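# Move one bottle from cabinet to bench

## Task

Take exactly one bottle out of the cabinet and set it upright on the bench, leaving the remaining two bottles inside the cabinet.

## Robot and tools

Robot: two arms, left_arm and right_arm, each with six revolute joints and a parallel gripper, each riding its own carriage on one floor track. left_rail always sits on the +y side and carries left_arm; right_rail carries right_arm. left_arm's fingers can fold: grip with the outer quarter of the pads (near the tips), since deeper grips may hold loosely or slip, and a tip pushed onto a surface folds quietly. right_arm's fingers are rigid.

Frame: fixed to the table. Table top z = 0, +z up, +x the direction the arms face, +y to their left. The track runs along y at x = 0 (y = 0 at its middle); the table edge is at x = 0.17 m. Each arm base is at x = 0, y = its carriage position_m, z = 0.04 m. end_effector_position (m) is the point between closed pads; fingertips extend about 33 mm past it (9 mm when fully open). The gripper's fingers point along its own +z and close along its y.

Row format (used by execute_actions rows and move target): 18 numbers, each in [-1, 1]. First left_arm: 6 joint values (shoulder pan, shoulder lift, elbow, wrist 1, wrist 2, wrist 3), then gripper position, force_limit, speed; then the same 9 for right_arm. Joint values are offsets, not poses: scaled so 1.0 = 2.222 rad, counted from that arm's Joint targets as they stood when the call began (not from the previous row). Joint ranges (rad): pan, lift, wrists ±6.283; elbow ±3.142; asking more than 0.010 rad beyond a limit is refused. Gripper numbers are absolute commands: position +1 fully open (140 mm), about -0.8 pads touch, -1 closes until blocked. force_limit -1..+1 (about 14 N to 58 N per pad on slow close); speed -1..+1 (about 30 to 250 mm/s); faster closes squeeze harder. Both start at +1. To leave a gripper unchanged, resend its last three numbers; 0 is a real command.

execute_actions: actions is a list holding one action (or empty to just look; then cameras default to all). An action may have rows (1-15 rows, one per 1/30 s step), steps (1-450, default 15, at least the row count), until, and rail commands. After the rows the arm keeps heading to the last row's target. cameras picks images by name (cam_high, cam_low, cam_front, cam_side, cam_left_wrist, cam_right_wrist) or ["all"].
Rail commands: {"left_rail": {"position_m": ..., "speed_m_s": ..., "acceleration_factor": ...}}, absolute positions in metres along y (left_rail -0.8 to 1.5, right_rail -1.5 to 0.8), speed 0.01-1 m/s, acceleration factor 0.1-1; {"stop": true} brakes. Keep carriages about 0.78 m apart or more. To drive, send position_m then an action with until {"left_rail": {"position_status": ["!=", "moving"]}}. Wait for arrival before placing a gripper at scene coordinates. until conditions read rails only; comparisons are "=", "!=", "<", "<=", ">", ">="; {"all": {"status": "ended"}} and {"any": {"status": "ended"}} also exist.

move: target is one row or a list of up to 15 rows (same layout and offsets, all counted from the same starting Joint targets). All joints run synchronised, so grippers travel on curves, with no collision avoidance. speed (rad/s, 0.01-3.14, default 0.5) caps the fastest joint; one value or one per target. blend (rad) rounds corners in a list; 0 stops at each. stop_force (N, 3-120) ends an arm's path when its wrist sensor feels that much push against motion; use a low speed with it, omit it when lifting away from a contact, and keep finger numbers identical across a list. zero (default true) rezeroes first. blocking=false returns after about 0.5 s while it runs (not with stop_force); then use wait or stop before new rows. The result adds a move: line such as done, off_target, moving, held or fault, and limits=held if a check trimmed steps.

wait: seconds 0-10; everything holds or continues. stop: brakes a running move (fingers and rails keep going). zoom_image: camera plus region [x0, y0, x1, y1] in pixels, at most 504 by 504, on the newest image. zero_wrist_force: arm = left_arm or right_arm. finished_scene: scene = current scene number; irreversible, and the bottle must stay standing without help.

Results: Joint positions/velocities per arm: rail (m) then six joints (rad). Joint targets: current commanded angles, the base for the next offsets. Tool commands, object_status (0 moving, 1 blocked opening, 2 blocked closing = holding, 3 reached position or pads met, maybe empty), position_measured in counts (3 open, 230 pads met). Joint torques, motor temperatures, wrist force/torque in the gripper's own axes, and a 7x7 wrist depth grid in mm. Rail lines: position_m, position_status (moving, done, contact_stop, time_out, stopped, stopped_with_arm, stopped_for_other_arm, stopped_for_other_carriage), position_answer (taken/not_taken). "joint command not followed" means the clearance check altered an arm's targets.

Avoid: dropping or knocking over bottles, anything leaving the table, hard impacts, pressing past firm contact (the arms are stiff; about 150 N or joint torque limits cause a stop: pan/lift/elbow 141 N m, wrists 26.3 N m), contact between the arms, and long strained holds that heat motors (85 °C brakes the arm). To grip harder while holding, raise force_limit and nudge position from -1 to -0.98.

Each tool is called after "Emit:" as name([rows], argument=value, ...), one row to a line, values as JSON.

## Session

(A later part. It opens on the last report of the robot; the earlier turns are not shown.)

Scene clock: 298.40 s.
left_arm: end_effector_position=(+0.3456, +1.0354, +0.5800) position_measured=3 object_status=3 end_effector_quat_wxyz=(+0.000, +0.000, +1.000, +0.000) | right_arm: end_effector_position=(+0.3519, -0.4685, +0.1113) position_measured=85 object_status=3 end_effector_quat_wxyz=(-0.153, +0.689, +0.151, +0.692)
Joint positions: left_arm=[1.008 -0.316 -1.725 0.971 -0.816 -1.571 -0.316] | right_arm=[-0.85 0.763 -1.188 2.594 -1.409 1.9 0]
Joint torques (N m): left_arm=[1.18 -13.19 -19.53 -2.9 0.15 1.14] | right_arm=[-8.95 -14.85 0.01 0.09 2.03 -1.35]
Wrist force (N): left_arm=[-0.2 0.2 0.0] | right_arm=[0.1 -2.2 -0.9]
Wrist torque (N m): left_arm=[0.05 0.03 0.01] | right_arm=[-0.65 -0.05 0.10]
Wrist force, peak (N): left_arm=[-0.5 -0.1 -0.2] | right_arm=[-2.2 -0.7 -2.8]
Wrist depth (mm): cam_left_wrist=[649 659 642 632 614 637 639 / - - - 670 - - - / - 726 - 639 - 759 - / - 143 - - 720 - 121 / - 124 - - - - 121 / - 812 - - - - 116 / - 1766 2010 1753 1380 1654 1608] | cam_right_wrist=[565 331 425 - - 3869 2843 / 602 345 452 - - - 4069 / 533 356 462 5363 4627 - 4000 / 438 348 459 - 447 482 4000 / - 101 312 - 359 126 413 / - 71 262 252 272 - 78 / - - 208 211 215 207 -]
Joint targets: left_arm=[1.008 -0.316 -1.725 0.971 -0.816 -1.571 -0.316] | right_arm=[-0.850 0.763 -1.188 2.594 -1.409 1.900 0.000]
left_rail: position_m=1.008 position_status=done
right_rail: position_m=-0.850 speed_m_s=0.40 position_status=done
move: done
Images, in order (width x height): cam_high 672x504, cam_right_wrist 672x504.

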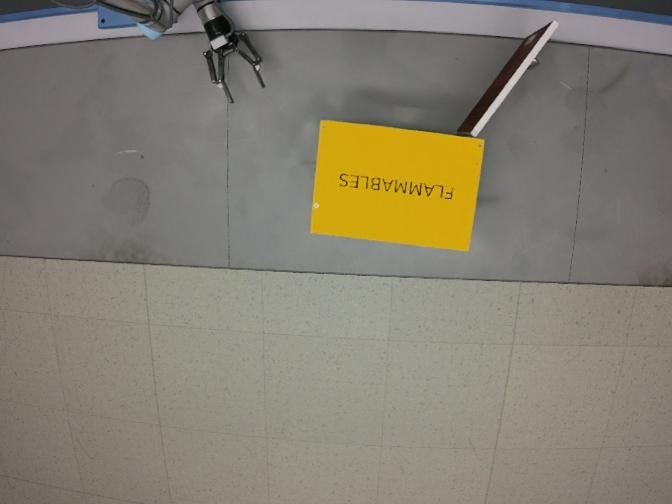

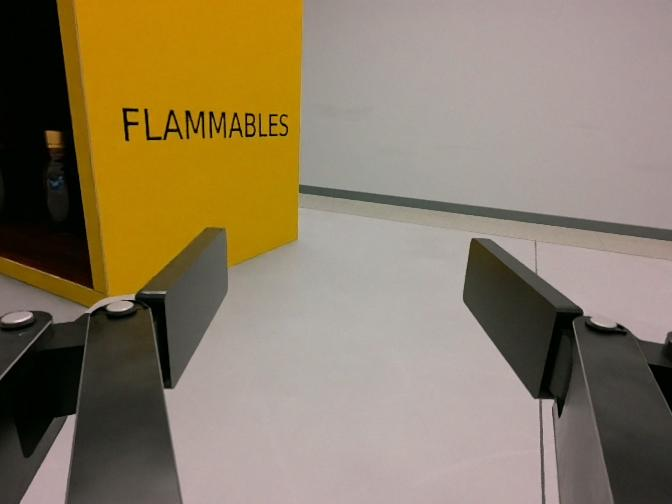

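Emit:
move(target=[0,0,0,0,0,0,1,1,1,0.077,-0.003,0.0126,-0.008,0.272,0,0.22,-1,-0.5], speed=1.0)

Emit:
execute_actions([
  {"right_rail":{"position_m":-0.37,"speed_m_s":0.4},"steps":120,"until":{"right_rail":{"position_status":["!=","moving"]}}},
], cameras=["cam_right_wrist","cam_high"])

Scene clock: 313.73 s.
left_arm: end_effector_position=(+0.3456, +1.0354, +0.5800) position_measured=3 object_status=3 end_effector_quat_wxyz=(+0.000, +0.000, +1.000, +0.000) | right_arm: end_effector_position=(+0.3302, -0.6000, +0.1099) position_measured=101 object_status=3 end_effector_quat_wxyz=(+0.000, +0.707, +0.000, +0.707)
Joint positions: left_arm=[1.008 -0.316 -1.725 0.971 -0.816 -1.571 -0.316] | right_arm=[-0.85 0.934 -1.195 2.622 -1.427 2.505 0]
Joint torques (N m): left_arm=[0.78 -12.99 -18.91 -3.06 0.5 1.09] | right_arm=[6.79 -28.94 2.26 -4.14 1.9 -1.48]
Wrist force (N): left_arm=[-0.1 -0.2 -0.3] | right_arm=[0.2 -2.3 -1.0]
Wrist torque (N m): left_arm=[-0.05 0.02 0.01] | right_arm=[-0.68 -0.08 0.10]
Wrist force, peak (N): left_arm=[-0.1 0.2 -0.4] | right_arm=[-0.1 -2.9 -0.6]
Wrist depth (mm): cam_left_wrist=[646 657 642 649 627 642 627 / - - 684 - - 655 651 / 713 715 694 - - 752 759 / - 713 713 711 - 722 128 / - 123 - 757 759 755 121 / - 830 807 815 - 747 796 / - 1702 1689 1702 1740 1665 1677] | cam_right_wrist=[- 4627 - - 6378 4370 - / 4291 - - 4816 - - - / 524 - 4916 5244 - 5900 - / 491 499 146 - - - - / - 94 308 351 339 116 387 / - 64 258 265 268 115 82 / - - 210 210 215 - -]
Joint targets: left_arm=[1.008 -0.316 -1.725 0.971 -0.816 -1.571 -0.316] | right_arm=[-0.850 0.934 -1.195 2.622 -1.427 2.505 0.000]
left_rail: position_m=1.008 position_status=done
right_rail: position_m=-0.850 speed_m_s=0.40 position_status=done
move: done

Scene clock: 315.80 s.
left_arm: end_effector_position=(+0.3456, +1.0354, +0.5800) position_measured=3 object_status=3 end_effector_quat_wxyz=(+0.000, +0.000, +1.000, +0.000) | right_arm: end_effector_position=(+0.3302, -0.1201, +0.1099) position_measured=101 object_status=3 end_effector_quat_wxyz=(+0.000, +0.707, +0.000, +0.707)
Joint positions: left_arm=[1.008 -0.316 -1.725 0.971 -0.816 -1.571 -0.316] | right_arm=[-0.37 0.934 -1.195 2.622 -1.427 2.505 0]
Joint torques (N m): left_arm=[2.32 -13.11 -19.6 -3.07 0.6 1.07] | right_arm=[1.51 -17.52 -12.71 -2.06 1.8 -1.28]
Wrist force (N): left_arm=[-0.1 -0.1 0.1] | right_arm=[0.2 -2.4 -1.0]
Wrist torque (N m): left_arm=[-0.03 0.02 0.01] | right_arm=[-0.70 -0.07 0.10]
Wrist force, peak (N): left_arm=[0.2 -0.3 -0.1] | right_arm=[0.3 -3.6 -1.0]
Wrist depth (mm): cam_left_wrist=[641 617 620 634 623 657 614 / - - - - 720 655 - / - - - - - 690 702 / - - - - - - 694 / - 132 724 769 790 752 121 / - - 830 798 - - - / - 1714 1714 1727 1727 1654 1766] | cam_right_wrist=[405 492 489 484 474 235 - / 414 516 514 504 491 247 4291 / 380 548 538 528 462 265 6051 / 365 373 352 349 410 147 - / - 94 299 318 303 116 381 / - 64 272 265 268 114 82 / - - 205 211 214 - -]
Joint targets: left_arm=[1.008 -0.316 -1.725 0.971 -0.816 -1.571 -0.316] | right_arm=[-0.370 0.934 -1.195 2.622 -1.427 2.505 0.000]
Tool commands: left_gripper/position=+1.0 left_gripper/force_limit=+1.0 left_gripper/speed=+1.0 right_gripper/position=+0.22 right_gripper/force_limit=-1.0 right_gripper/speed=-0.5
left_rail: position_m=1.008 position_status=done
right_rail: position_m=-0.370 speed_m_s=0.40 position_status=done
Images, in order (width x height): cam_high 672x504, cam_right_wrist 672x504.

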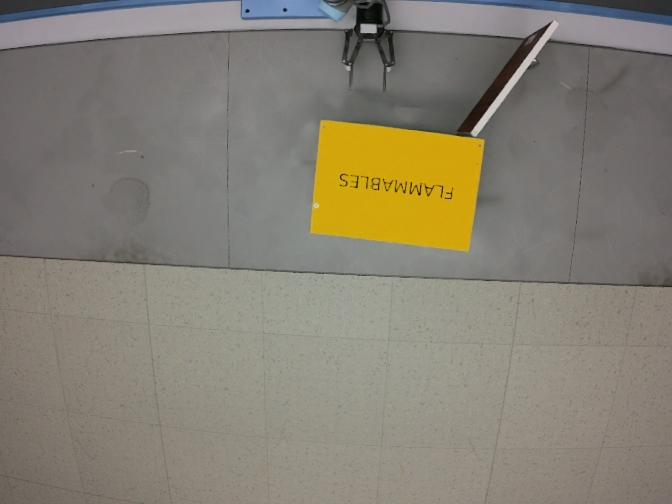

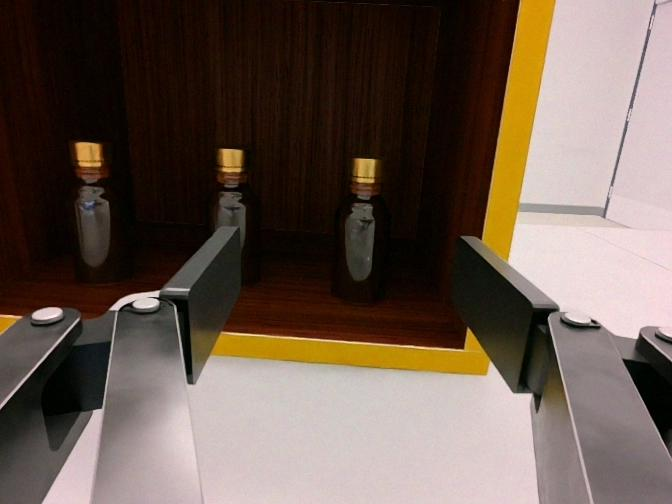

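Emit:
execute_actions([
  {"right_rail":{"position_m":-0.382,"speed_m_s":0.2},"steps":30,"until":{"right_rail":{"position_status":["!=","moving"]}}},
])

Emit:
move(target=[0,0,0,0,0,0,1,1,1,-0.150,0.0891,-0.0441,-0.045,-0.1503,0,0.22,-1,-0.5], speed=0.4, cameras=["cam_right_wrist","cam_side"])

Scene clock: 336.97 s.
left_arm: end_effector_position=(+0.3456, +1.0354, +0.5800) position_measured=3 object_status=3 end_effector_quat_wxyz=(+0.000, +0.000, +1.000, +0.000) | right_arm: end_effector_position=(+0.3302, -0.1321, +0.1099) position_measured=101 object_status=3 end_effector_quat_wxyz=(+0.000, +0.707, +0.000, +0.707)
Joint positions: left_arm=[1.008 -0.316 -1.725 0.971 -0.816 -1.571 -0.316] | right_arm=[-0.382 0.934 -1.195 2.622 -1.427 2.505 0]
Joint torques (N m): left_arm=[2.05 -13.62 -19.43 -3.12 0.22 1.43] | right_arm=[-6.81 -14.62 -12.26 0.32 1.5 -1.17]
Wrist force (N): left_arm=[0.1 0.0 0.0] | right_arm=[0.2 -2.3 -1.0]
Wrist torque (N m): left_arm=[-0.01 -0.02 0.01] | right_arm=[-0.67 -0.08 0.09]
Wrist force, peak (N): left_arm=[-0.5 0.3 0.1] | right_arm=[0.2 -3.9 -0.9]
Wrist depth (mm): cam_left_wrist=[641 642 641 655 628 623 595 / - - 648 - - 657 - / - 713 - 682 - - - / 750 - - - - - 123 / - 124 - - - 782 121 / - - 798 - 845 - - / - 1702 1689 1702 1642 1689 1727] | cam_right_wrist=[420 490 495 488 448 243 - / 427 518 514 512 415 246 - / 339 542 534 530 394 254 - / 351 405 392 347 410 149 - / - 94 298 317 301 117 99 / - 64 259 264 268 115 82 / - - 209 220 221 - -]
Joint targets: left_arm=[1.008 -0.316 -1.725 0.971 -0.816 -1.571 -0.316] | right_arm=[-0.382 0.934 -1.195 2.622 -1.427 2.505 0.000]
Tool commands: left_gripper/position=+1.0 left_gripper/force_limit=+1.0 left_gripper/speed=+1.0 right_gripper/position=+0.22 right_gripper/force_limit=-1.0 right_gripper/speed=-0.5
left_rail: position_m=1.008 position_status=done
right_rail: position_m=-0.382 speed_m_s=0.20 position_status=done

Scene clock: 338.37 s.
left_arm: end_effector_position=(+0.3456, +1.0354, +0.5800) position_measured=3 object_status=3 end_effector_quat_wxyz=(+0.000, +0.000, +1.000, +0.000) | right_arm: end_effector_position=(+0.4403, -0.1317, +0.0679) position_measured=101 object_status=3 end_effector_quat_wxyz=(+0.000, +0.707, +0.000, +0.707)
Joint positions: left_arm=[1.008 -0.316 -1.725 0.971 -0.816 -1.571 -0.316] | right_arm=[-0.382 0.601 -0.997 2.524 -1.527 2.171 0]
Joint torques (N m): left_arm=[1.39 -15.1 -20.17 -3.01 0.24 1.45] | right_arm=[-9.14 -18.19 -12.77 -4.64 -2.61 -1.27]
Wrist force (N): left_arm=[-0.1 -0.1 -0.1] | right_arm=[0.0 -2.3 -1.0]
Wrist torque (N m): left_arm=[-0.03 0.02 0.00] | right_arm=[-0.67 -0.05 0.10]
Wrist force, peak (N): left_arm=[-0.3 -0.3 0.0] | right_arm=[0.6 -2.3 -1.8]
Wrist depth (mm): cam_left_wrist=[641 637 635 641 648 628 642 / 653 - 644 646 676 628 - / 711 678 684 - - - - / - 713 731 747 - - 123 / - 123 777 - - - 121 / - 827 788 - 812 788 788 / - 1654 1714 1702 1766 1780 1608] | cam_right_wrist=[391 395 392 384 379 204 133 / 408 232 410 393 394 197 137 / 424 447 430 215 329 193 145 / 307 289 277 222 286 173 151 / - 94 205 224 215 117 156 / - 64 176 177 178 115 82 / - - 153 157 159 - -]
Joint targets: left_arm=[1.008 -0.316 -1.725 0.971 -0.816 -1.571 -0.316] | right_arm=[-0.382 0.601 -0.997 2.524 -1.527 2.171 0.000]
left_rail: position_m=1.008 position_status=done
right_rail: position_m=-0.382 speed_m_s=0.20 position_status=done
move: done
Images, in order (width x height): cam_side 672x504, cam_right_wrist 672x504.

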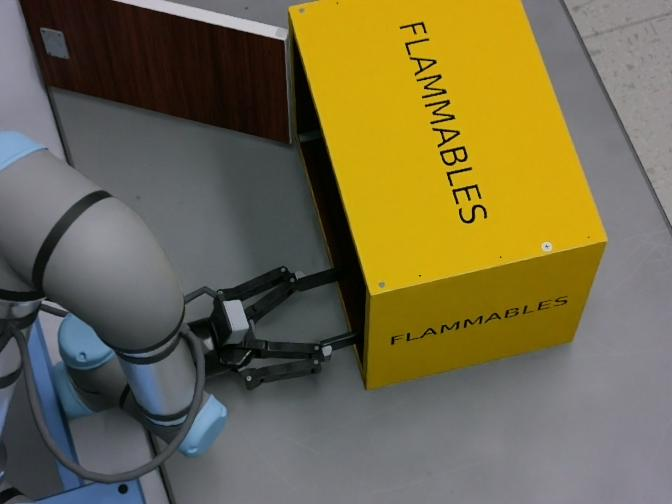

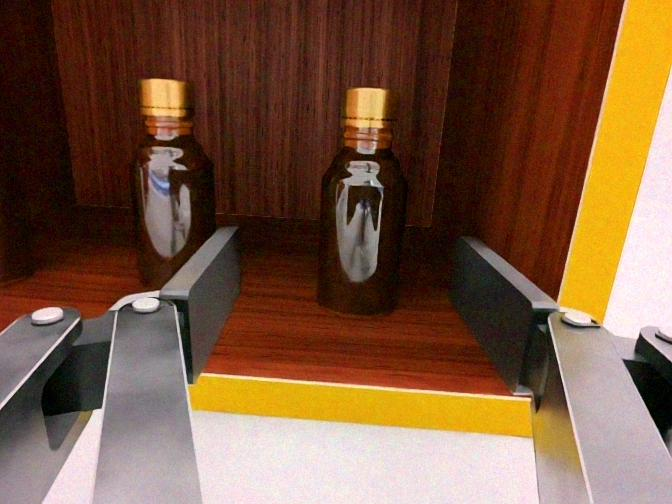

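Emit:
execute_actions([
  {"right_rail":{"position_m":-0.389,"speed_m_s":0.1},"steps":30,"until":{"right_rail":{"position_status":["!=","moving"]}}},
])

Emit:
move(target=[0,0,0,0,0,0,1,1,1,-0.0842,0.0135,-0.0819,0.0684,-0.0837,0,0.22,-1,-0.5], speed=0.15, stop_force=12, cameras=["cam_right_wrist"])

Scene clock: 352.83 s.
left_arm: end_effector_position=(+0.3456, +1.0354, +0.5800) position_measured=3 object_status=3 end_effector_quat_wxyz=(+0.000, +0.000, +1.000, +0.000) | right_arm: end_effector_position=(+0.4404, -0.1387, +0.0678) position_measured=101 object_status=3 end_effector_quat_wxyz=(+0.000, +0.707, +0.000, +0.707)
Joint positions: left_arm=[1.008 -0.316 -1.725 0.971 -0.816 -1.571 -0.316] | right_arm=[-0.389 0.601 -0.997 2.524 -1.527 2.171 0]
Joint torques (N m): left_arm=[2.41 -14.37 -19.85 -3.12 0.24 1.49] | right_arm=[-6.94 -21.31 -7.5 -3.92 -1.53 -1.21]
Wrist force (N): left_arm=[0.0 -0.2 0.0] | right_arm=[0.0 -2.3 -1.0]
Wrist torque (N m): left_arm=[-0.03 -0.01 0.01] | right_arm=[-0.68 -0.03 0.10]
Wrist force, peak (N): left_arm=[0.1 -0.5 0.2] | right_arm=[-0.2 -3.8 -0.9]
Wrist depth (mm): cam_left_wrist=[653 639 662 635 610 628 628 / - - - 668 - - 666 / - 680 698 680 - - 704 / - 715 - - - 720 130 / - 124 - - 757 759 121 / - 818 - - - 782 - / - 1677 1677 1714 1689 1702 1702] | cam_right_wrist=[395 397 388 386 377 184 130 / 410 229 413 214 391 181 136 / 430 - 433 212 347 175 142 / 308 287 298 221 314 156 370 / - 94 206 225 216 117 97 / - 64 175 176 177 115 82 / - - 154 156 158 - -]
Joint targets: left_arm=[1.008 -0.316 -1.725 0.971 -0.816 -1.571 -0.316] | right_arm=[-0.389 0.601 -0.997 2.524 -1.527 2.171 0.000]
Tool commands: left_gripper/position=+1.0 left_gripper/force_limit=+1.0 left_gripper/speed=+1.0 right_gripper/position=+0.22 right_gripper/force_limit=-1.0 right_gripper/speed=-0.5
left_rail: position_m=1.008 position_status=done
right_rail: position_m=-0.389 speed_m_s=0.10 position_status=done

Scene clock: 355.13 s.
left_arm: end_effector_position=(+0.3456, +1.0354, +0.5800) position_measured=3 object_status=3 end_effector_quat_wxyz=(+0.000, +0.000, +1.000, +0.000) | right_arm: end_effector_position=(+0.5485, -0.1394, +0.0679) position_measured=101 object_status=3 end_effector_quat_wxyz=(+0.000, +0.707, +0.000, +0.707)
Joint positions: left_arm=[1.008 -0.316 -1.725 0.971 -0.816 -1.571 -0.316] | right_arm=[-0.389 0.413 -0.967 2.342 -1.375 1.985 0]
Joint torques (N m): left_arm=[1.98 -13.92 -19.58 -2.83 0.47 1.17] | right_arm=[-14.37 -23.88 -17.38 0.26 -0.34 -1.17]
Wrist force (N): left_arm=[0.3 -0.1 0.2] | right_arm=[-0.1 -12.7 -3.5]
Wrist torque (N m): left_arm=[-0.03 -0.07 0.01] | right_arm=[-1.39 -0.04 0.13]
Wrist force, peak (N): left_arm=[-0.1 0.4 -0.1] | right_arm=[-0.4 -12.9 -3.7]
Wrist depth (mm): cam_left_wrist=[651 607 635 634 632 614 612 / 674 - - 666 655 - - / 678 700 696 - - - - / - 717 738 729 - - 123 / - 124 764 - 775 - 121 / - - - 801 798 - - / - 1642 1689 1689 1677 1753 1575] | cam_right_wrist=[294 294 287 285 281 206 129 / 304 308 305 101 108 200 127 / 135 322 318 108 286 195 126 / 132 315 168 106 111 174 122 / - 94 192 111 113 117 110 / - 64 161 117 153 115 82 / - - 130 123 129 135 -]
Joint targets: left_arm=[1.008 -0.316 -1.725 0.971 -0.816 -1.571 -0.316] | right_arm=[-0.389 0.413 -0.967 2.342 -1.375 1.985 0.000]
left_rail: position_m=1.008 position_status=done
right_rail: position_m=-0.389 speed_m_s=0.10 position_status=done
move: done
Images, in order (width x height): cam_right_wrist 672x504.

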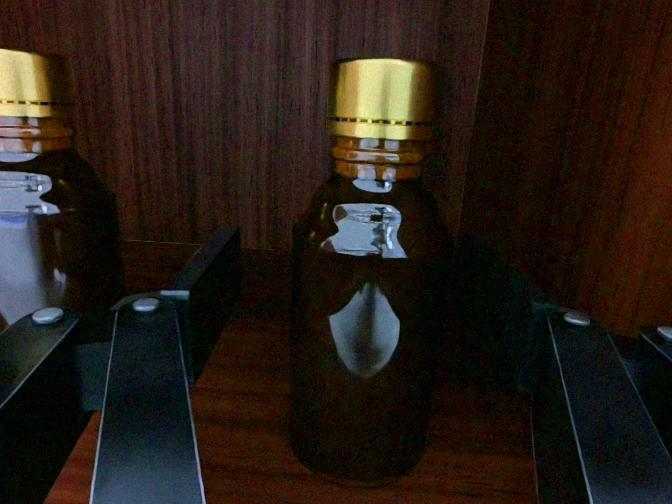

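Emit:
execute_actions([
  {"right_rail":{"position_m":-0.382,"speed_m_s":0.05},"steps":30,"until":{"right_rail":{"position_status":["!=","moving"]}}},
], cameras=["cam_right_wrist"])

Scene clock: 363.17 s.
left_arm: end_effector_position=(+0.3456, +1.0354, +0.5800) position_measured=3 object_status=3 end_effector_quat_wxyz=(+0.000, +0.000, +1.000, +0.000) | right_arm: end_effector_position=(+0.5485, -0.1325, +0.0678) position_measured=101 object_status=3 end_effector_quat_wxyz=(+0.000, +0.707, +0.000, +0.707)
Joint positions: left_arm=[1.008 -0.316 -1.725 0.971 -0.816 -1.571 -0.316] | right_arm=[-0.382 0.413 -0.967 2.342 -1.375 1.985 0]
Joint torques (N m): left_arm=[2.44 -14.22 -19.29 -3.02 0.28 1.39] | right_arm=[2.75 -22.66 -16.77 -0.88 -0.01 -1.17]
Wrist force (N): left_arm=[-0.1 0.1 -0.1] | right_arm=[0.0 -2.5 -1.2]
Wrist torque (N m): left_arm=[0.02 0.03 0.00] | right_arm=[-0.71 -0.04 0.09]
Wrist force, peak (N): left_arm=[-0.2 0.0 0.4] | right_arm=[-0.2 -13.1 -3.7]
Wrist depth (mm): cam_left_wrist=[653 648 628 637 670 644 653 / 686 - - - - - - / - - - - 674 674 680 / 709 717 745 - 717 - 700 / - 132 790 - - 717 122 / - 848 788 - 796 - - / - 1793 1689 1727 1665 1689 1575] | cam_right_wrist=[293 292 288 286 282 224 139 / - 306 302 297 102 218 138 / - 321 321 113 108 212 136 / - 316 298 107 105 190 133 / - 95 205 112 110 117 114 / - 64 163 123 118 115 82 / - - 129 125 125 135 -]
Joint targets: left_arm=[1.008 -0.316 -1.725 0.971 -0.816 -1.571 -0.316] | right_arm=[-0.382 0.413 -0.967 2.342 -1.375 1.985 0.000]
Tool commands: left_gripper/position=+1.0 left_gripper/force_limit=+1.0 left_gripper/speed=+1.0 right_gripper/position=+0.22 right_gripper/force_limit=-1.0 right_gripper/speed=-0.5
left_rail: position_m=1.008 position_status=done
right_rail: position_m=-0.382 speed_m_s=0.05 position_status=done
Images, in order (width x height): cam_right_wrist 672x504.

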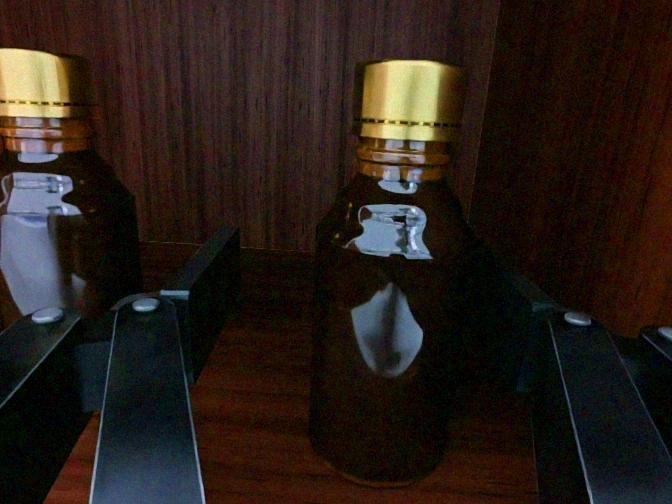

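Emit:
execute_actions([
  {"rows":[[0,0,0,0,0,0,1,1,1,0,0,0,0,0,0,-1,-0.3,-1]],"steps":75},
], cameras=["cam_right_wrist"])

Scene clock: 371.10 s.
left_arm: end_effector_position=(+0.3456, +1.0354, +0.5800) position_measured=3 object_status=3 end_effector_quat_wxyz=(+0.000, +0.000, +1.000, +0.000) | right_arm: end_effector_position=(+0.5485, -0.1324, +0.0679) position_measured=161 object_status=2 end_effector_quat_wxyz=(+0.000, +0.707, +0.000, +0.707)
Joint positions: left_arm=[1.008 -0.316 -1.725 0.971 -0.816 -1.571 -0.316] | right_arm=[-0.382 0.414 -0.967 2.342 -1.375 1.985 0]
Joint torques (N m): left_arm=[1.3 -15.74 -19.95 -3.31 0.31 1.44] | right_arm=[4.25 -35.68 -16.85 -3.71 0.6 -1.19]
Wrist force (N): left_arm=[0.0 -0.3 -0.1] | right_arm=[1.7 -2.2 -2.4]
Wrist torque (N m): left_arm=[-0.06 0.00 0.01] | right_arm=[-0.65 -0.09 0.16]
Wrist force, peak (N): left_arm=[-0.4 -0.2 0.2] | right_arm=[2.0 -2.6 -2.4]
Wrist depth (mm): cam_left_wrist=[648 642 639 637 649 637 649 / - - - - - 651 - / - - - - - - 707 / - - 735 729 707 729 143 / - 123 745 - - - 122 / - 860 870 801 - 830 - / - 1702 1714 1677 1753 1665 1630] | cam_right_wrist=[294 291 291 284 281 225 139 / - 310 303 103 292 218 137 / - 319 319 108 308 212 136 / 130 266 294 106 116 206 133 / - 91 99 111 115 102 118 / - 89 72 117 124 75 76 / - - 60 123 128 - 72]
Joint targets: left_arm=[1.008 -0.316 -1.725 0.971 -0.816 -1.571 -0.316] | right_arm=[-0.382 0.413 -0.967 2.342 -1.375 1.985 0.000]
left_rail: position_m=1.008 position_status=done
right_rail: position_m=-0.382 speed_m_s=0.05 position_status=done
Images, in order (width x height): cam_right_wrist 672x504.

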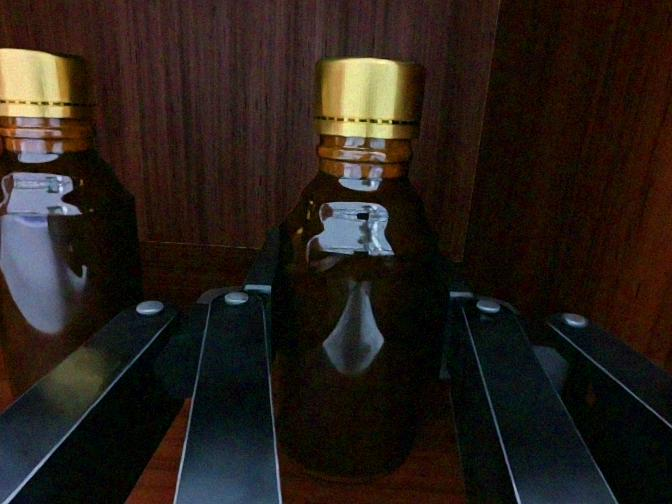

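Emit:
move(target=[0,0,0,0,0,0,1,1,1,0,-0.036,0.0018,0.0342,0,0,-1,-0.3,-1], speed=0.1, cameras=["cam_right_wrist"])

Scene clock: 385.17 s.
left_arm: end_effector_position=(+0.3456, +1.0354, +0.5800) position_measured=3 object_status=3 end_effector_quat_wxyz=(+0.000, +0.000, +1.000, +0.000) | right_arm: end_effector_position=(+0.5487, -0.1323, +0.0929) position_measured=161 object_status=2 end_effector_quat_wxyz=(+0.000, +0.707, +0.000, +0.707)
Joint positions: left_arm=[1.008 -0.316 -1.725 0.971 -0.816 -1.571 -0.316] | right_arm=[-0.382 0.414 -1.047 2.346 -1.299 1.985 0]
Joint torques (N m): left_arm=[2.87 -14.86 -19.53 -3.04 0.31 1.73] | right_arm=[0.76 -39.94 -2.96 -0.54 0.84 -1.08]
Wrist force (N): left_arm=[-0.1 -0.2 -0.1] | right_arm=[-2.9 -2.7 -1.2]
Wrist torque (N m): left_arm=[-0.04 0.02 0.00] | right_arm=[-0.75 0.06 0.09]
Wrist force, peak (N): left_arm=[0.0 -0.2 -0.3] | right_arm=[-3.6 -2.5 -1.3]
Wrist depth (mm): cam_left_wrist=[634 659 642 637 630 609 644 / 657 690 660 692 - - - / 682 - - - - - 674 / 731 - 745 729 731 720 696 / - 124 735 - 759 752 121 / - - - - - 839 790 / - 1714 1689 1677 1740 1665 1702] | cam_right_wrist=[294 293 289 284 282 225 139 / 311 305 304 103 288 219 138 / 134 323 319 108 308 212 136 / 135 334 331 106 116 206 133 / - 90 99 111 115 102 119 / - 89 72 117 122 76 76 / - - 60 126 153 - 72]
Joint targets: left_arm=[1.008 -0.316 -1.725 0.971 -0.816 -1.571 -0.316] | right_arm=[-0.382 0.413 -1.047 2.346 -1.299 1.985 0.000]
left_rail: position_m=1.008 position_status=done
right_rail: position_m=-0.382 speed_m_s=0.05 position_status=done
move: done
Images, in order (width x height): cam_right_wrist 672x504.

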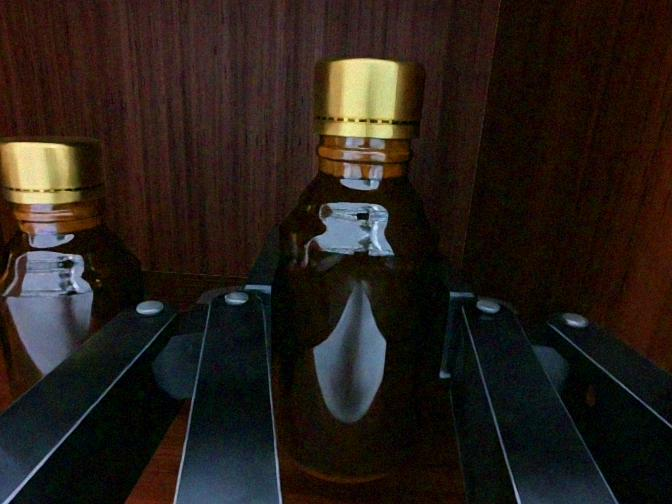

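Emit:
move([
  [0,0,0,0,0,0,1,1,1,0.0846,-0.0234,0.0828,-0.0594,0.0837,0,-1,-0.3,-1],
  [0,0,0,0,0,0,1,1,1,0.2016,-0.0302,0.1206,-0.0905,0.2012,0,-1,-0.3,-1],
], speed=0.3, blend=[0.03,0])

Emit:
execute_actions([
  {"right_rail":{"position_m":-0.85,"speed_m_s":0.3,"acceleration_factor":0.6},"steps":150,"until":{"right_rail":{"position_status":["!=","moving"]}}},
], cameras=["cam_right_wrist","cam_high"])

Scene clock: 399.03 s.
left_arm: end_effector_position=(+0.3456, +1.0354, +0.5800) position_measured=3 object_status=3 end_effector_quat_wxyz=(+0.000, +0.000, +1.000, +0.000) | right_arm: end_effector_position=(+0.3503, -0.1317, +0.0930) position_measured=161 object_status=2 end_effector_quat_wxyz=(+0.000, +0.707, +0.000, +0.707)
Joint positions: left_arm=[1.008 -0.316 -1.725 0.971 -0.816 -1.571 -0.316] | right_arm=[-0.382 0.861 -1.114 2.614 -1.5 2.432 0]
Joint torques (N m): left_arm=[2.91 -15.26 -19.16 -3.31 0.25 1.63] | right_arm=[5.96 -31.65 2.47 -4.71 2.05 -1.19]
Wrist force (N): left_arm=[0.0 -0.2 -0.1] | right_arm=[-2.8 -2.3 -1.1]
Wrist torque (N m): left_arm=[-0.03 0.00 0.01] | right_arm=[-0.67 0.03 0.10]
Wrist force, peak (N): left_arm=[0.2 -0.1 -0.4] | right_arm=[-3.2 -2.7 -1.4]
Wrist depth (mm): cam_left_wrist=[642 634 639 639 602 628 622 / - - 666 668 - - 666 / 670 698 740 646 - 688 709 / - - - 731 700 709 121 / - 123 - 767 743 - 121 / - - - - 807 - - / - 1727 1702 1677 1689 1702 1689] | cam_right_wrist=[415 484 475 463 448 223 3933 / 409 499 495 103 270 226 - / 314 520 327 108 291 4538 - / 326 364 135 106 116 255 534 / 296 93 99 111 115 102 345 / - 89 72 117 122 76 76 / - - 60 125 175 - 72]
Joint targets: left_arm=[1.008 -0.316 -1.725 0.971 -0.816 -1.571 -0.316] | right_arm=[-0.382 0.861 -1.114 2.614 -1.500 2.432 0.000]
left_rail: position_m=1.008 position_status=done
right_rail: position_m=-0.382 speed_m_s=0.05 position_status=done
move: done

Scene clock: 401.57 s.
left_arm: end_effector_position=(+0.3456, +1.0354, +0.5800) position_measured=3 object_status=3 end_effector_quat_wxyz=(+0.000, +0.000, +1.000, +0.000) | right_arm: end_effector_position=(+0.3502, -0.5997, +0.0930) position_measured=161 object_status=2 end_effector_quat_wxyz=(+0.000, +0.707, +0.000, +0.707)
Joint positions: left_arm=[1.008 -0.316 -1.725 0.971 -0.816 -1.571 -0.316] | right_arm=[-0.85 0.861 -1.114 2.614 -1.5 2.432 0]
Joint torques (N m): left_arm=[2.57 -15.33 -19.82 -3.2 0.51 1.92] | right_arm=[3.99 -30.25 -4.46 -1.7 0.36 -1.22]
Wrist force (N): left_arm=[0.2 -0.2 0.1] | right_arm=[-2.7 -2.3 -1.0]
Wrist torque (N m): left_arm=[-0.06 -0.04 0.00] | right_arm=[-0.69 0.02 0.10]
Wrist force, peak (N): left_arm=[0.2 0.4 -0.2] | right_arm=[-2.8 -3.7 -0.9]
Wrist depth (mm): cam_left_wrist=[637 646 635 617 639 622 628 / - 682 674 666 659 655 - / - - 686 - 672 670 688 / - - - - - 720 129 / - 123 - - - - 121 / - - 824 - - - - / - 1689 1702 1702 1714 1654 1677] | cam_right_wrist=[3869 - - - 3687 - - / 5021 - - 102 104 - - / - - - 108 109 5488 - / - - 121 106 110 - - / - 90 99 111 115 97 86 / - 89 72 117 122 76 75 / - - 60 125 175 - 72]
Joint targets: left_arm=[1.008 -0.316 -1.725 0.971 -0.816 -1.571 -0.316] | right_arm=[-0.850 0.861 -1.114 2.614 -1.500 2.432 0.000]
Tool commands: left_gripper/position=+1.0 left_gripper/force_limit=+1.0 left_gripper/speed=+1.0 right_gripper/position=-1.0 right_gripper/force_limit=-0.3 right_gripper/speed=-1.0
left_rail: position_m=1.008 position_status=done
right_rail: position_m=-0.850 speed_m_s=0.30 position_status=done
Images, in order (width x height): cam_high 672x504, cam_right_wrist 672x504.

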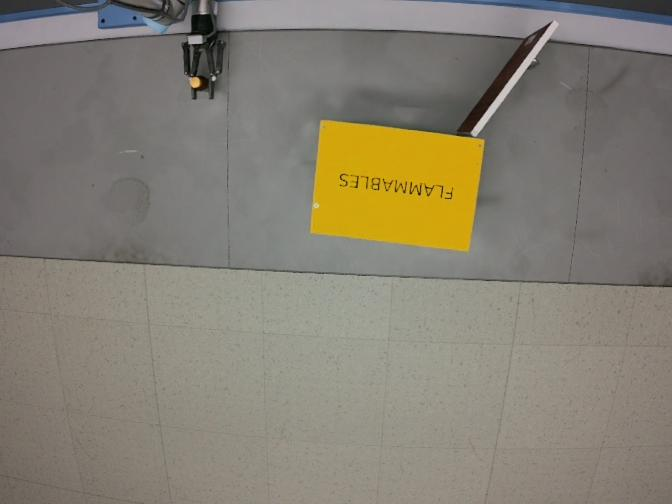

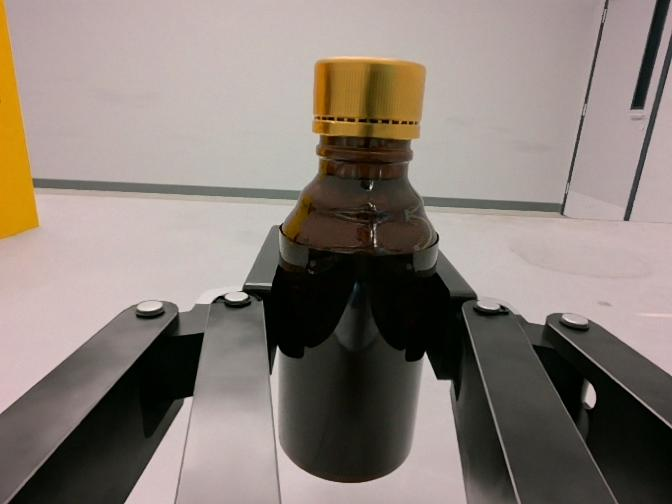

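Emit:
move(target=[0,0,0,0,0,0,1,1,1,0.0995,-0.0086,-0.0909,0,0,0,-1,-0.3,-1], speed=0.06, stop_force=5, cameras=["cam_right_wrist"])

Scene clock: 412.50 s.
left_arm: end_effector_position=(+0.3456, +1.0354, +0.5800) position_measured=3 object_status=3 end_effector_quat_wxyz=(+0.000, +0.000, +1.000, +0.000) | right_arm: end_effector_position=(+0.3312, -0.4453, +0.1590) position_measured=161 object_status=2 end_effector_quat_wxyz=(-0.142, +0.654, +0.013, +0.742)
Joint positions: left_arm=[1.008 -0.316 -1.725 0.971 -0.816 -1.571 -0.316] | right_arm=[-0.85 1.083 -1.133 2.412 -1.5 2.432 0]
Joint torques (N m): left_arm=[2.32 -14.51 -20.5 -3.27 0.41 2.08] | right_arm=[6.44 -37.31 -20.35 -0.95 -2.47 -0.99]
Wrist force (N): left_arm=[0.1 0.0 -0.2] | right_arm=[-3.0 -1.6 -1.6]
Wrist torque (N m): left_arm=[0.00 0.00 0.01] | right_arm=[-0.61 0.06 0.07]
Wrist force, peak (N): left_arm=[0.4 -0.2 -0.2] | right_arm=[-3.1 -2.5 -1.0]
Wrist depth (mm): cam_left_wrist=[653 641 639 653 606 676 637 / 664 - - - - - 666 / - - 698 688 694 - - / - - - 713 722 - 122 / - 123 - 785 715 - 121 / - - - - - 790 793 / - 1714 1740 1654 1476 1665 1880] | cam_right_wrist=[4916 5900 - - - - 3746 / 303 395 487 103 111 - 3746 / 306 376 486 108 113 4627 4291 / 316 371 123 106 110 5488 4069 / - 90 98 111 115 97 88 / - 89 72 117 122 76 76 / - - - 126 - - 72]
Joint targets: left_arm=[1.008 -0.316 -1.725 0.971 -0.816 -1.571 -0.316] | right_arm=[-0.850 1.083 -1.133 2.412 -1.500 2.432 0.000]
left_rail: position_m=1.008 position_status=done
right_rail: position_m=-0.850 speed_m_s=0.30 position_status=done
move: done
Images, in order (width x height): cam_right_wrist 672x504.

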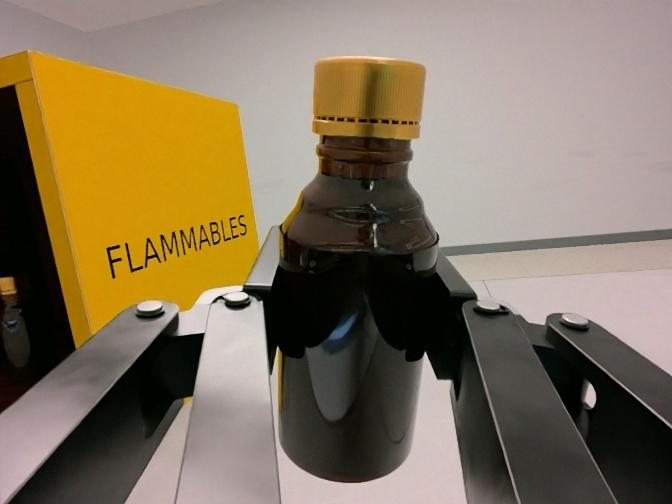

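Emit:
move(target=[0,0,0,0,0,0,1,1,1,-0.0995,0.0086,0.0909,0,0,0,-1,-0.3,-1], speed=0.25)

Emit:
move(target=[0,0,0,0,0,0,1,1,1,0,0.0995,-0.0086,-0.0909,0,0,-1,-0.3,-1], speed=0.06, stop_force=5, cameras=["cam_right_wrist","cam_high"])

Scene clock: 421.30 s.
left_arm: end_effector_position=(+0.3456, +1.0354, +0.5800) position_measured=3 object_status=3 end_effector_quat_wxyz=(+0.000, +0.000, +1.000, +0.000) | right_arm: end_effector_position=(+0.3502, -0.5995, +0.0931) position_measured=161 object_status=2 end_effector_quat_wxyz=(+0.000, +0.707, +0.000, +0.707)
Joint positions: left_arm=[1.008 -0.316 -1.725 0.971 -0.816 -1.571 -0.316] | right_arm=[-0.85 0.862 -1.114 2.614 -1.5 2.432 0]
Joint torques (N m): left_arm=[3.61 -15.09 -19.03 -3.28 0.32 2.06] | right_arm=[-10.12 -15.69 3.61 -0.45 -1.8 -1.41]
Wrist force (N): left_arm=[0.0 0.0 -0.2] | right_arm=[-3.0 -2.3 -1.1]
Wrist torque (N m): left_arm=[0.01 0.00 0.01] | right_arm=[-0.67 0.07 0.10]
Wrist force, peak (N): left_arm=[0.1 0.3 -0.5] | right_arm=[-2.6 -3.3 -1.4]
Wrist depth (mm): cam_left_wrist=[659 644 632 623 632 610 - / - - 653 664 - - - / 709 - - - - - - / - 713 780 - - - 123 / - 124 750 743 - - 122 / - 854 818 824 - - - / - 2010 1976 1727 1689 1654 1740] | cam_right_wrist=[- - - 3687 3746 - - / - 5021 - 102 104 5363 - / 471 4140 - 108 110 5900 - / 434 456 119 106 111 - - / - 90 99 111 115 98 320 / - 89 72 117 122 76 76 / - - - 125 132 - 72]
Joint targets: left_arm=[1.008 -0.316 -1.725 0.971 -0.816 -1.571 -0.316] | right_arm=[-0.850 0.861 -1.114 2.614 -1.500 2.432 0.000]
left_rail: position_m=1.008 position_status=done
right_rail: position_m=-0.850 speed_m_s=0.30 position_status=done
move: done

Scene clock: 425.00 s.
left_arm: end_effector_position=(+0.3456, +1.0354, +0.5800) position_measured=3 object_status=3 end_effector_quat_wxyz=(+0.000, +0.000, +1.000, +0.000) | right_arm: end_effector_position=(+0.3510, -0.5988, +0.0592) position_measured=161 object_status=2 end_effector_quat_wxyz=(+0.000, +0.707, +0.000, +0.707)
Joint positions: left_arm=[1.008 -0.316 -1.725 0.971 -0.816 -1.571 -0.316] | right_arm=[-0.85 0.861 -0.958 2.6 -1.642 2.432 0]
Joint torques (N m): left_arm=[2.92 -15.05 -19.09 -3.29 0.32 2.05] | right_arm=[-4.72 -35.34 6.91 0.23 -1.67 -1.21]
Wrist force (N): left_arm=[0.1 0.1 0.4] | right_arm=[-2.8 -2.5 -1.0]
Wrist torque (N m): left_arm=[0.01 -0.03 0.01] | right_arm=[-0.70 0.03 0.10]
Wrist force, peak (N): left_arm=[0.4 0.1 -0.1] | right_arm=[-3.6 -2.3 -1.0]
Wrist depth (mm): cam_left_wrist=[639 653 607 655 630 648 625 / - - - 666 722 - - / - 698 670 676 - - - / - 717 - - 747 - 130 / - 124 - - - - 122 / - - 827 - 815 785 - / - - 1689 1689 1689 1665 1665] | cam_right_wrist=[- - - - - - 3869 / - 2913 4916 103 104 4538 - / - - - 108 111 4627 - / 335 318 295 106 110 - 380 / 262 93 99 111 115 97 266 / - 89 72 117 125 76 76 / - - 60 125 135 - 72]
Joint targets: left_arm=[1.008 -0.316 -1.725 0.971 -0.816 -1.571 -0.316] | right_arm=[-0.850 0.861 -0.958 2.600 -1.642 2.432 0.000]
left_rail: position_m=1.008 position_status=done
right_rail: position_m=-0.850 speed_m_s=0.30 position_status=done
move: held (right_arm; a check stopped the path); limits=held; right_arm: the shoulder lift is farthest, 0.065 rad from its target
joint command not followed: on one or more control steps a check withheld the commanded joint targets of the right arm, and it was not sent them on those steps.
cause: the commanded joint targets, or the way to them, would bring a part of the arm (just beyond joint 6 (wrist 2)) too close to the robot's own body.
Images, in order (width x height): cam_high 672x504, cam_right_wrist 672x504.

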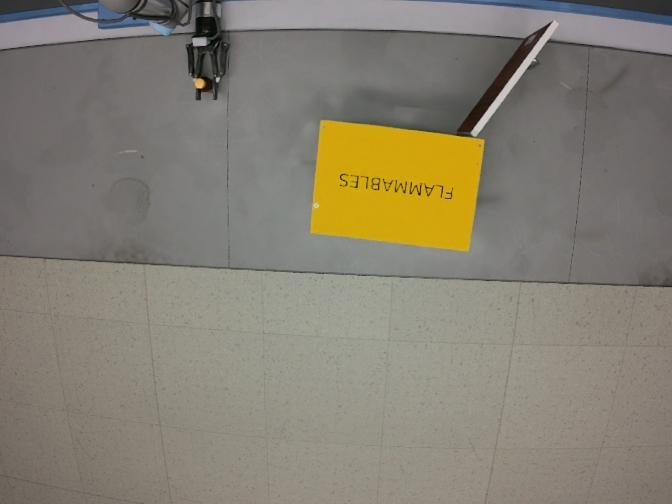

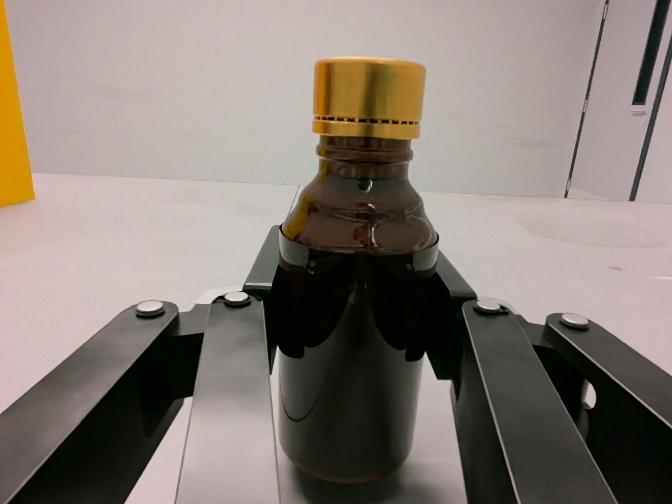

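Emit:
move(target=[0,0,0,0,0,0,1,1,1,-0.1368,-0.0203,-0.0466,0.0668,-0.1368,0,-1,-0.3,-1], speed=0.25)

Emit:
move(target=[0,0,0,0,0,0,1,1,1,0,0.0522,-0.0062,-0.0461,0,0,-1,-0.3,-1], speed=0.05, stop_force=5, cameras=["cam_right_wrist"])

Scene clock: 441.63 s.
left_arm: end_effector_position=(+0.3456, +1.0354, +0.5800) position_measured=3 object_status=3 end_effector_quat_wxyz=(+0.000, +0.000, +1.000, +0.000) | right_arm: end_effector_position=(+0.4601, -0.5998, +0.0701) position_measured=161 object_status=2 end_effector_quat_wxyz=(+0.000, +0.707, +0.000, +0.707)
Joint positions: left_arm=[1.008 -0.316 -1.725 0.971 -0.816 -1.571 -0.316] | right_arm=[-0.85 0.558 -1.003 2.497 -1.494 2.128 0]
Joint torques (N m): left_arm=[4.19 -15.19 -19.77 -3.27 0.32 2.16] | right_arm=[-7.83 -37.82 -16.08 -0.52 -2.6 -1.15]
Wrist force (N): left_arm=[0.1 0.0 0.0] | right_arm=[-2.9 -2.1 -1.1]
Wrist torque (N m): left_arm=[-0.01 -0.02 0.01] | right_arm=[-0.63 0.06 0.09]
Wrist force, peak (N): left_arm=[0.1 -0.4 0.0] | right_arm=[-3.1 -2.0 -2.1]
Wrist depth (mm): cam_left_wrist=[653 630 653 602 632 627 622 / 670 653 668 659 - 694 - / 698 696 698 696 686 - 676 / 731 720 - 702 726 - 702 / - 123 - 798 750 - 122 / - - - 804 - - - / - 1702 1665 1665 1689 1665 1630] | cam_right_wrist=[- - - 3806 4214 3233 - / - - - 103 105 4816 - / 4214 - - 108 110 5756 - / - 345 135 106 110 - - / - 93 99 111 115 102 266 / - 89 72 117 125 76 75 / - - - 125 148 - 72]
Joint targets: left_arm=[1.008 -0.316 -1.725 0.971 -0.816 -1.571 -0.316] | right_arm=[-0.850 0.557 -1.003 2.497 -1.494 2.128 0.000]
left_rail: position_m=1.008 position_status=done
right_rail: position_m=-0.850 speed_m_s=0.30 position_status=done
move: done

Scene clock: 444.30 s.
left_arm: end_effector_position=(+0.3456, +1.0354, +0.5800) position_measured=3 object_status=3 end_effector_quat_wxyz=(+0.000, +0.000, +1.000, +0.000) | right_arm: end_effector_position=(+0.4605, -0.5997, +0.0495) position_measured=161 object_status=2 end_effector_quat_wxyz=(+0.000, +0.707, +0.000, +0.707)
Joint positions: left_arm=[1.008 -0.316 -1.725 0.971 -0.816 -1.571 -0.316] | right_arm=[-0.85 0.557 -0.922 2.487 -1.565 2.128 0]
Joint torques (N m): left_arm=[3.79 -16.03 -20.6 -3.37 0.19 2.19] | right_arm=[-4.3 -36.38 5.38 0.04 -2.31 -1.27]
Wrist force (N): left_arm=[-0.1 0.1 0.0] | right_arm=[-0.2 -2.7 -1.4]
Wrist torque (N m): left_arm=[0.01 0.01 0.01] | right_arm=[-0.72 -0.14 0.14]
Wrist force, peak (N): left_arm=[-0.1 0.0 0.5] | right_arm=[13.0 -1.7 -2.0]
Wrist depth (mm): cam_left_wrist=[642 642 635 614 646 651 610 / - 662 - - 635 690 642 / 690 - - 676 750 694 682 / - - - 707 715 769 143 / - 123 807 804 747 757 121 / - - - 810 - - - / - 1727 1714 1677 1727 1689 1665] | cam_right_wrist=[- 3233 4291 4627 2712 3746 2384 / 5021 4214 - 102 104 - - / 4214 - - 109 110 2987 3522 / 312 314 135 106 113 367 - / - 90 98 111 115 100 226 / - 89 72 117 124 76 76 / - - 60 123 128 - 72]
Joint targets: left_arm=[1.008 -0.316 -1.725 0.971 -0.816 -1.571 -0.316] | right_arm=[-0.850 0.557 -0.922 2.487 -1.565 2.128 0.000]
left_rail: position_m=1.008 position_status=done
right_rail: position_m=-0.850 speed_m_s=0.30 position_status=done
move: contact (right_arm); right_arm: the shoulder lift is farthest, 0.035 rad from its target
Images, in order (width x height): cam_right_wrist 672x504.

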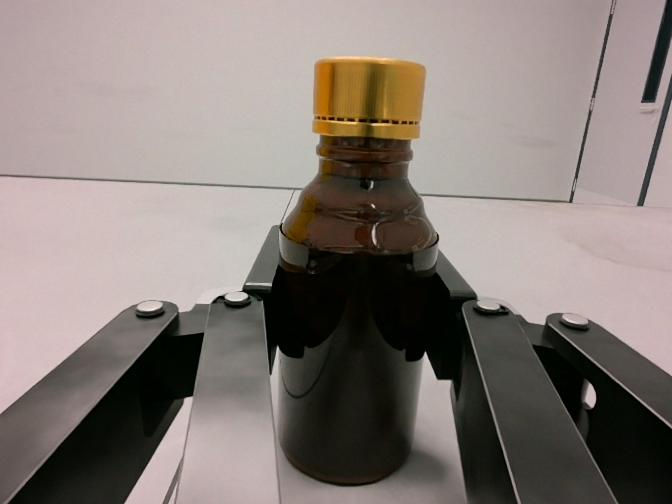

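Emit:
execute_actions([
  {"rows":[[0,0,0,0,0,0,1,1,1,0,0,0,0,0,0,0.3,-0.3,-1]],"steps":60},
])

Emit:
move(target=[0,0,0,0,0,0,1,1,1,0.1368,-0.0864,0.0572,0.0293,0.1368,0,0.3,-0.3,-1], speed=0.2, cameras=["cam_right_wrist","cam_high","cam_front"])

Scene clock: 454.77 s.
left_arm: end_effector_position=(+0.3456, +1.0354, +0.5800) position_measured=3 object_status=3 end_effector_quat_wxyz=(+0.000, +0.000, +1.000, +0.000) | right_arm: end_effector_position=(+0.4605, -0.5997, +0.0495) position_measured=91 object_status=3 end_effector_quat_wxyz=(+0.000, +0.707, +0.000, +0.707)
Joint positions: left_arm=[1.008 -0.316 -1.725 0.971 -0.816 -1.571 -0.316] | right_arm=[-0.85 0.557 -0.922 2.487 -1.565 2.128 0]
Joint torques (N m): left_arm=[4.1 -16.38 -18.77 -3.37 0.14 2.19] | right_arm=[7.05 -34.99 3.26 -3.71 0.87 -1.33]
Wrist force (N): left_arm=[0.0 0.0 0.1] | right_arm=[0.4 -2.4 -1.5]
Wrist torque (N m): left_arm=[0.00 0.00 0.01] | right_arm=[-0.71 -0.11 0.09]
Wrist force, peak (N): left_arm=[0.5 -0.4 0.0] | right_arm=[-0.3 -2.9 -1.5]
Wrist depth (mm): cam_left_wrist=[642 637 639 635 618 625 617 / - 637 662 - 655 - - / - 672 - 722 690 - 682 / - - - 720 717 767 700 / - 124 - 752 750 - 121 / - 830 - 804 793 - - / - 1689 1677 1665 1714 1689 1630] | cam_right_wrist=[- 4140 3806 3146 - - 5363 / - 5363 4916 103 104 4816 - / - - - 108 110 - 3420 / 339 348 137 106 111 303 - / - 102 191 111 122 122 241 / - 71 161 117 161 154 78 / - - 130 123 132 135 -]
Joint targets: left_arm=[1.008 -0.316 -1.725 0.971 -0.816 -1.571 -0.316] | right_arm=[-0.850 0.557 -0.922 2.487 -1.565 2.128 0.000]
left_rail: position_m=1.008 position_status=done
right_rail: position_m=-0.850 speed_m_s=0.30 position_status=done

Scene clock: 456.77 s.
left_arm: end_effector_position=(+0.3456, +1.0354, +0.5800) position_measured=3 object_status=3 end_effector_quat_wxyz=(+0.000, +0.000, +1.000, +0.000) | right_arm: end_effector_position=(+0.3502, -0.5998, +0.0931) position_measured=91 object_status=3 end_effector_quat_wxyz=(+0.000, +0.707, +0.000, +0.707)
Joint positions: left_arm=[1.008 -0.316 -1.725 0.971 -0.816 -1.571 -0.316] | right_arm=[-0.85 0.861 -1.114 2.614 -1.5 2.432 0]
Joint torques (N m): left_arm=[3.72 -15.87 -20.04 -3.27 0.29 2.1] | right_arm=[7.16 -32.08 3.59 0.84 1.91 -1.29]
Wrist force (N): left_arm=[0.1 -0.1 -0.2] | right_arm=[0.5 -2.6 -1.4]
Wrist torque (N m): left_arm=[-0.01 -0.02 0.01] | right_arm=[-0.73 -0.12 0.10]
Wrist force, peak (N): left_arm=[-0.2 -0.3 0.0] | right_arm=[0.7 -2.6 -2.3]
Wrist depth (mm): cam_left_wrist=[644 659 646 632 635 634 622 / 666 - 635 - 653 648 - / 709 - 720 - 646 - - / 729 715 - - 676 715 127 / - 123 - - 772 769 121 / - 815 - - - - 793 / - 1727 - 1554 1677 1665 1642] | cam_right_wrist=[4291 - - 4000 - - - / - - - 4214 - - 3324 / - 4720 4916 220 5488 - - / - - 156 227 175 477 - / - 102 308 237 310 122 370 / - 71 222 240 255 122 78 / - - 186 187 184 193 -]
Joint targets: left_arm=[1.008 -0.316 -1.725 0.971 -0.816 -1.571 -0.316] | right_arm=[-0.850 0.861 -1.114 2.614 -1.500 2.432 0.000]
left_rail: position_m=1.008 position_status=done
right_rail: position_m=-0.850 speed_m_s=0.30 position_status=done
move: done
Images, in order (width x height): cam_high 672x504, cam_front 672x504, cam_right_wrist 672x504.

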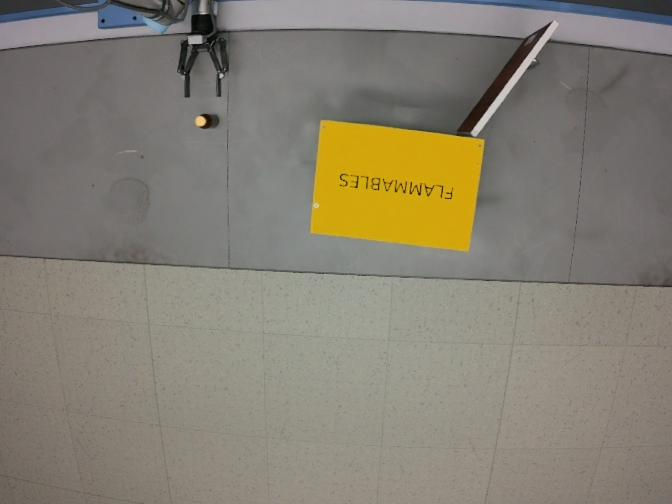

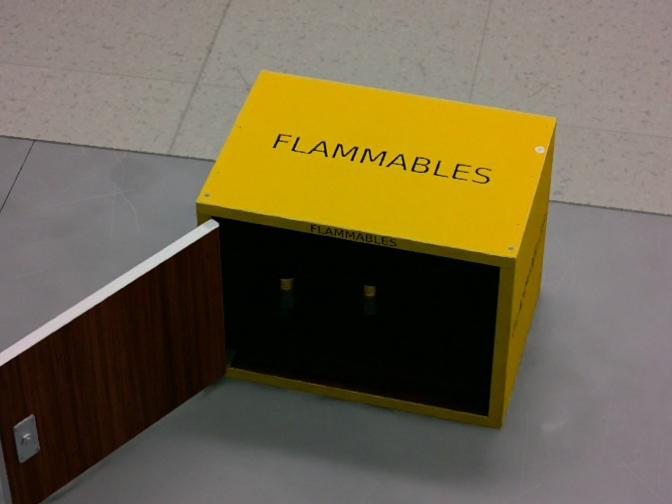

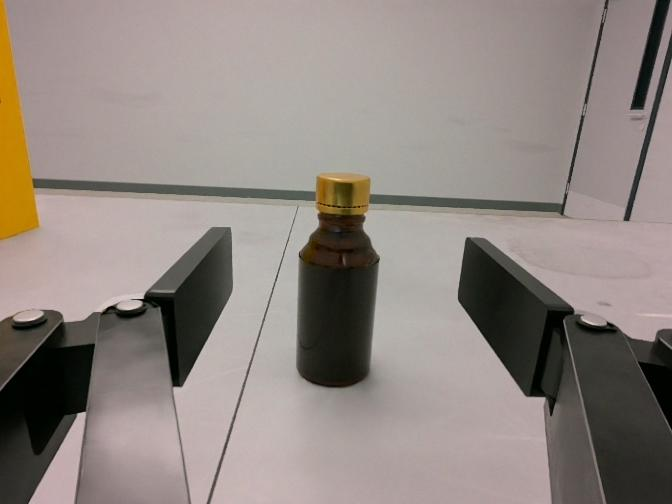

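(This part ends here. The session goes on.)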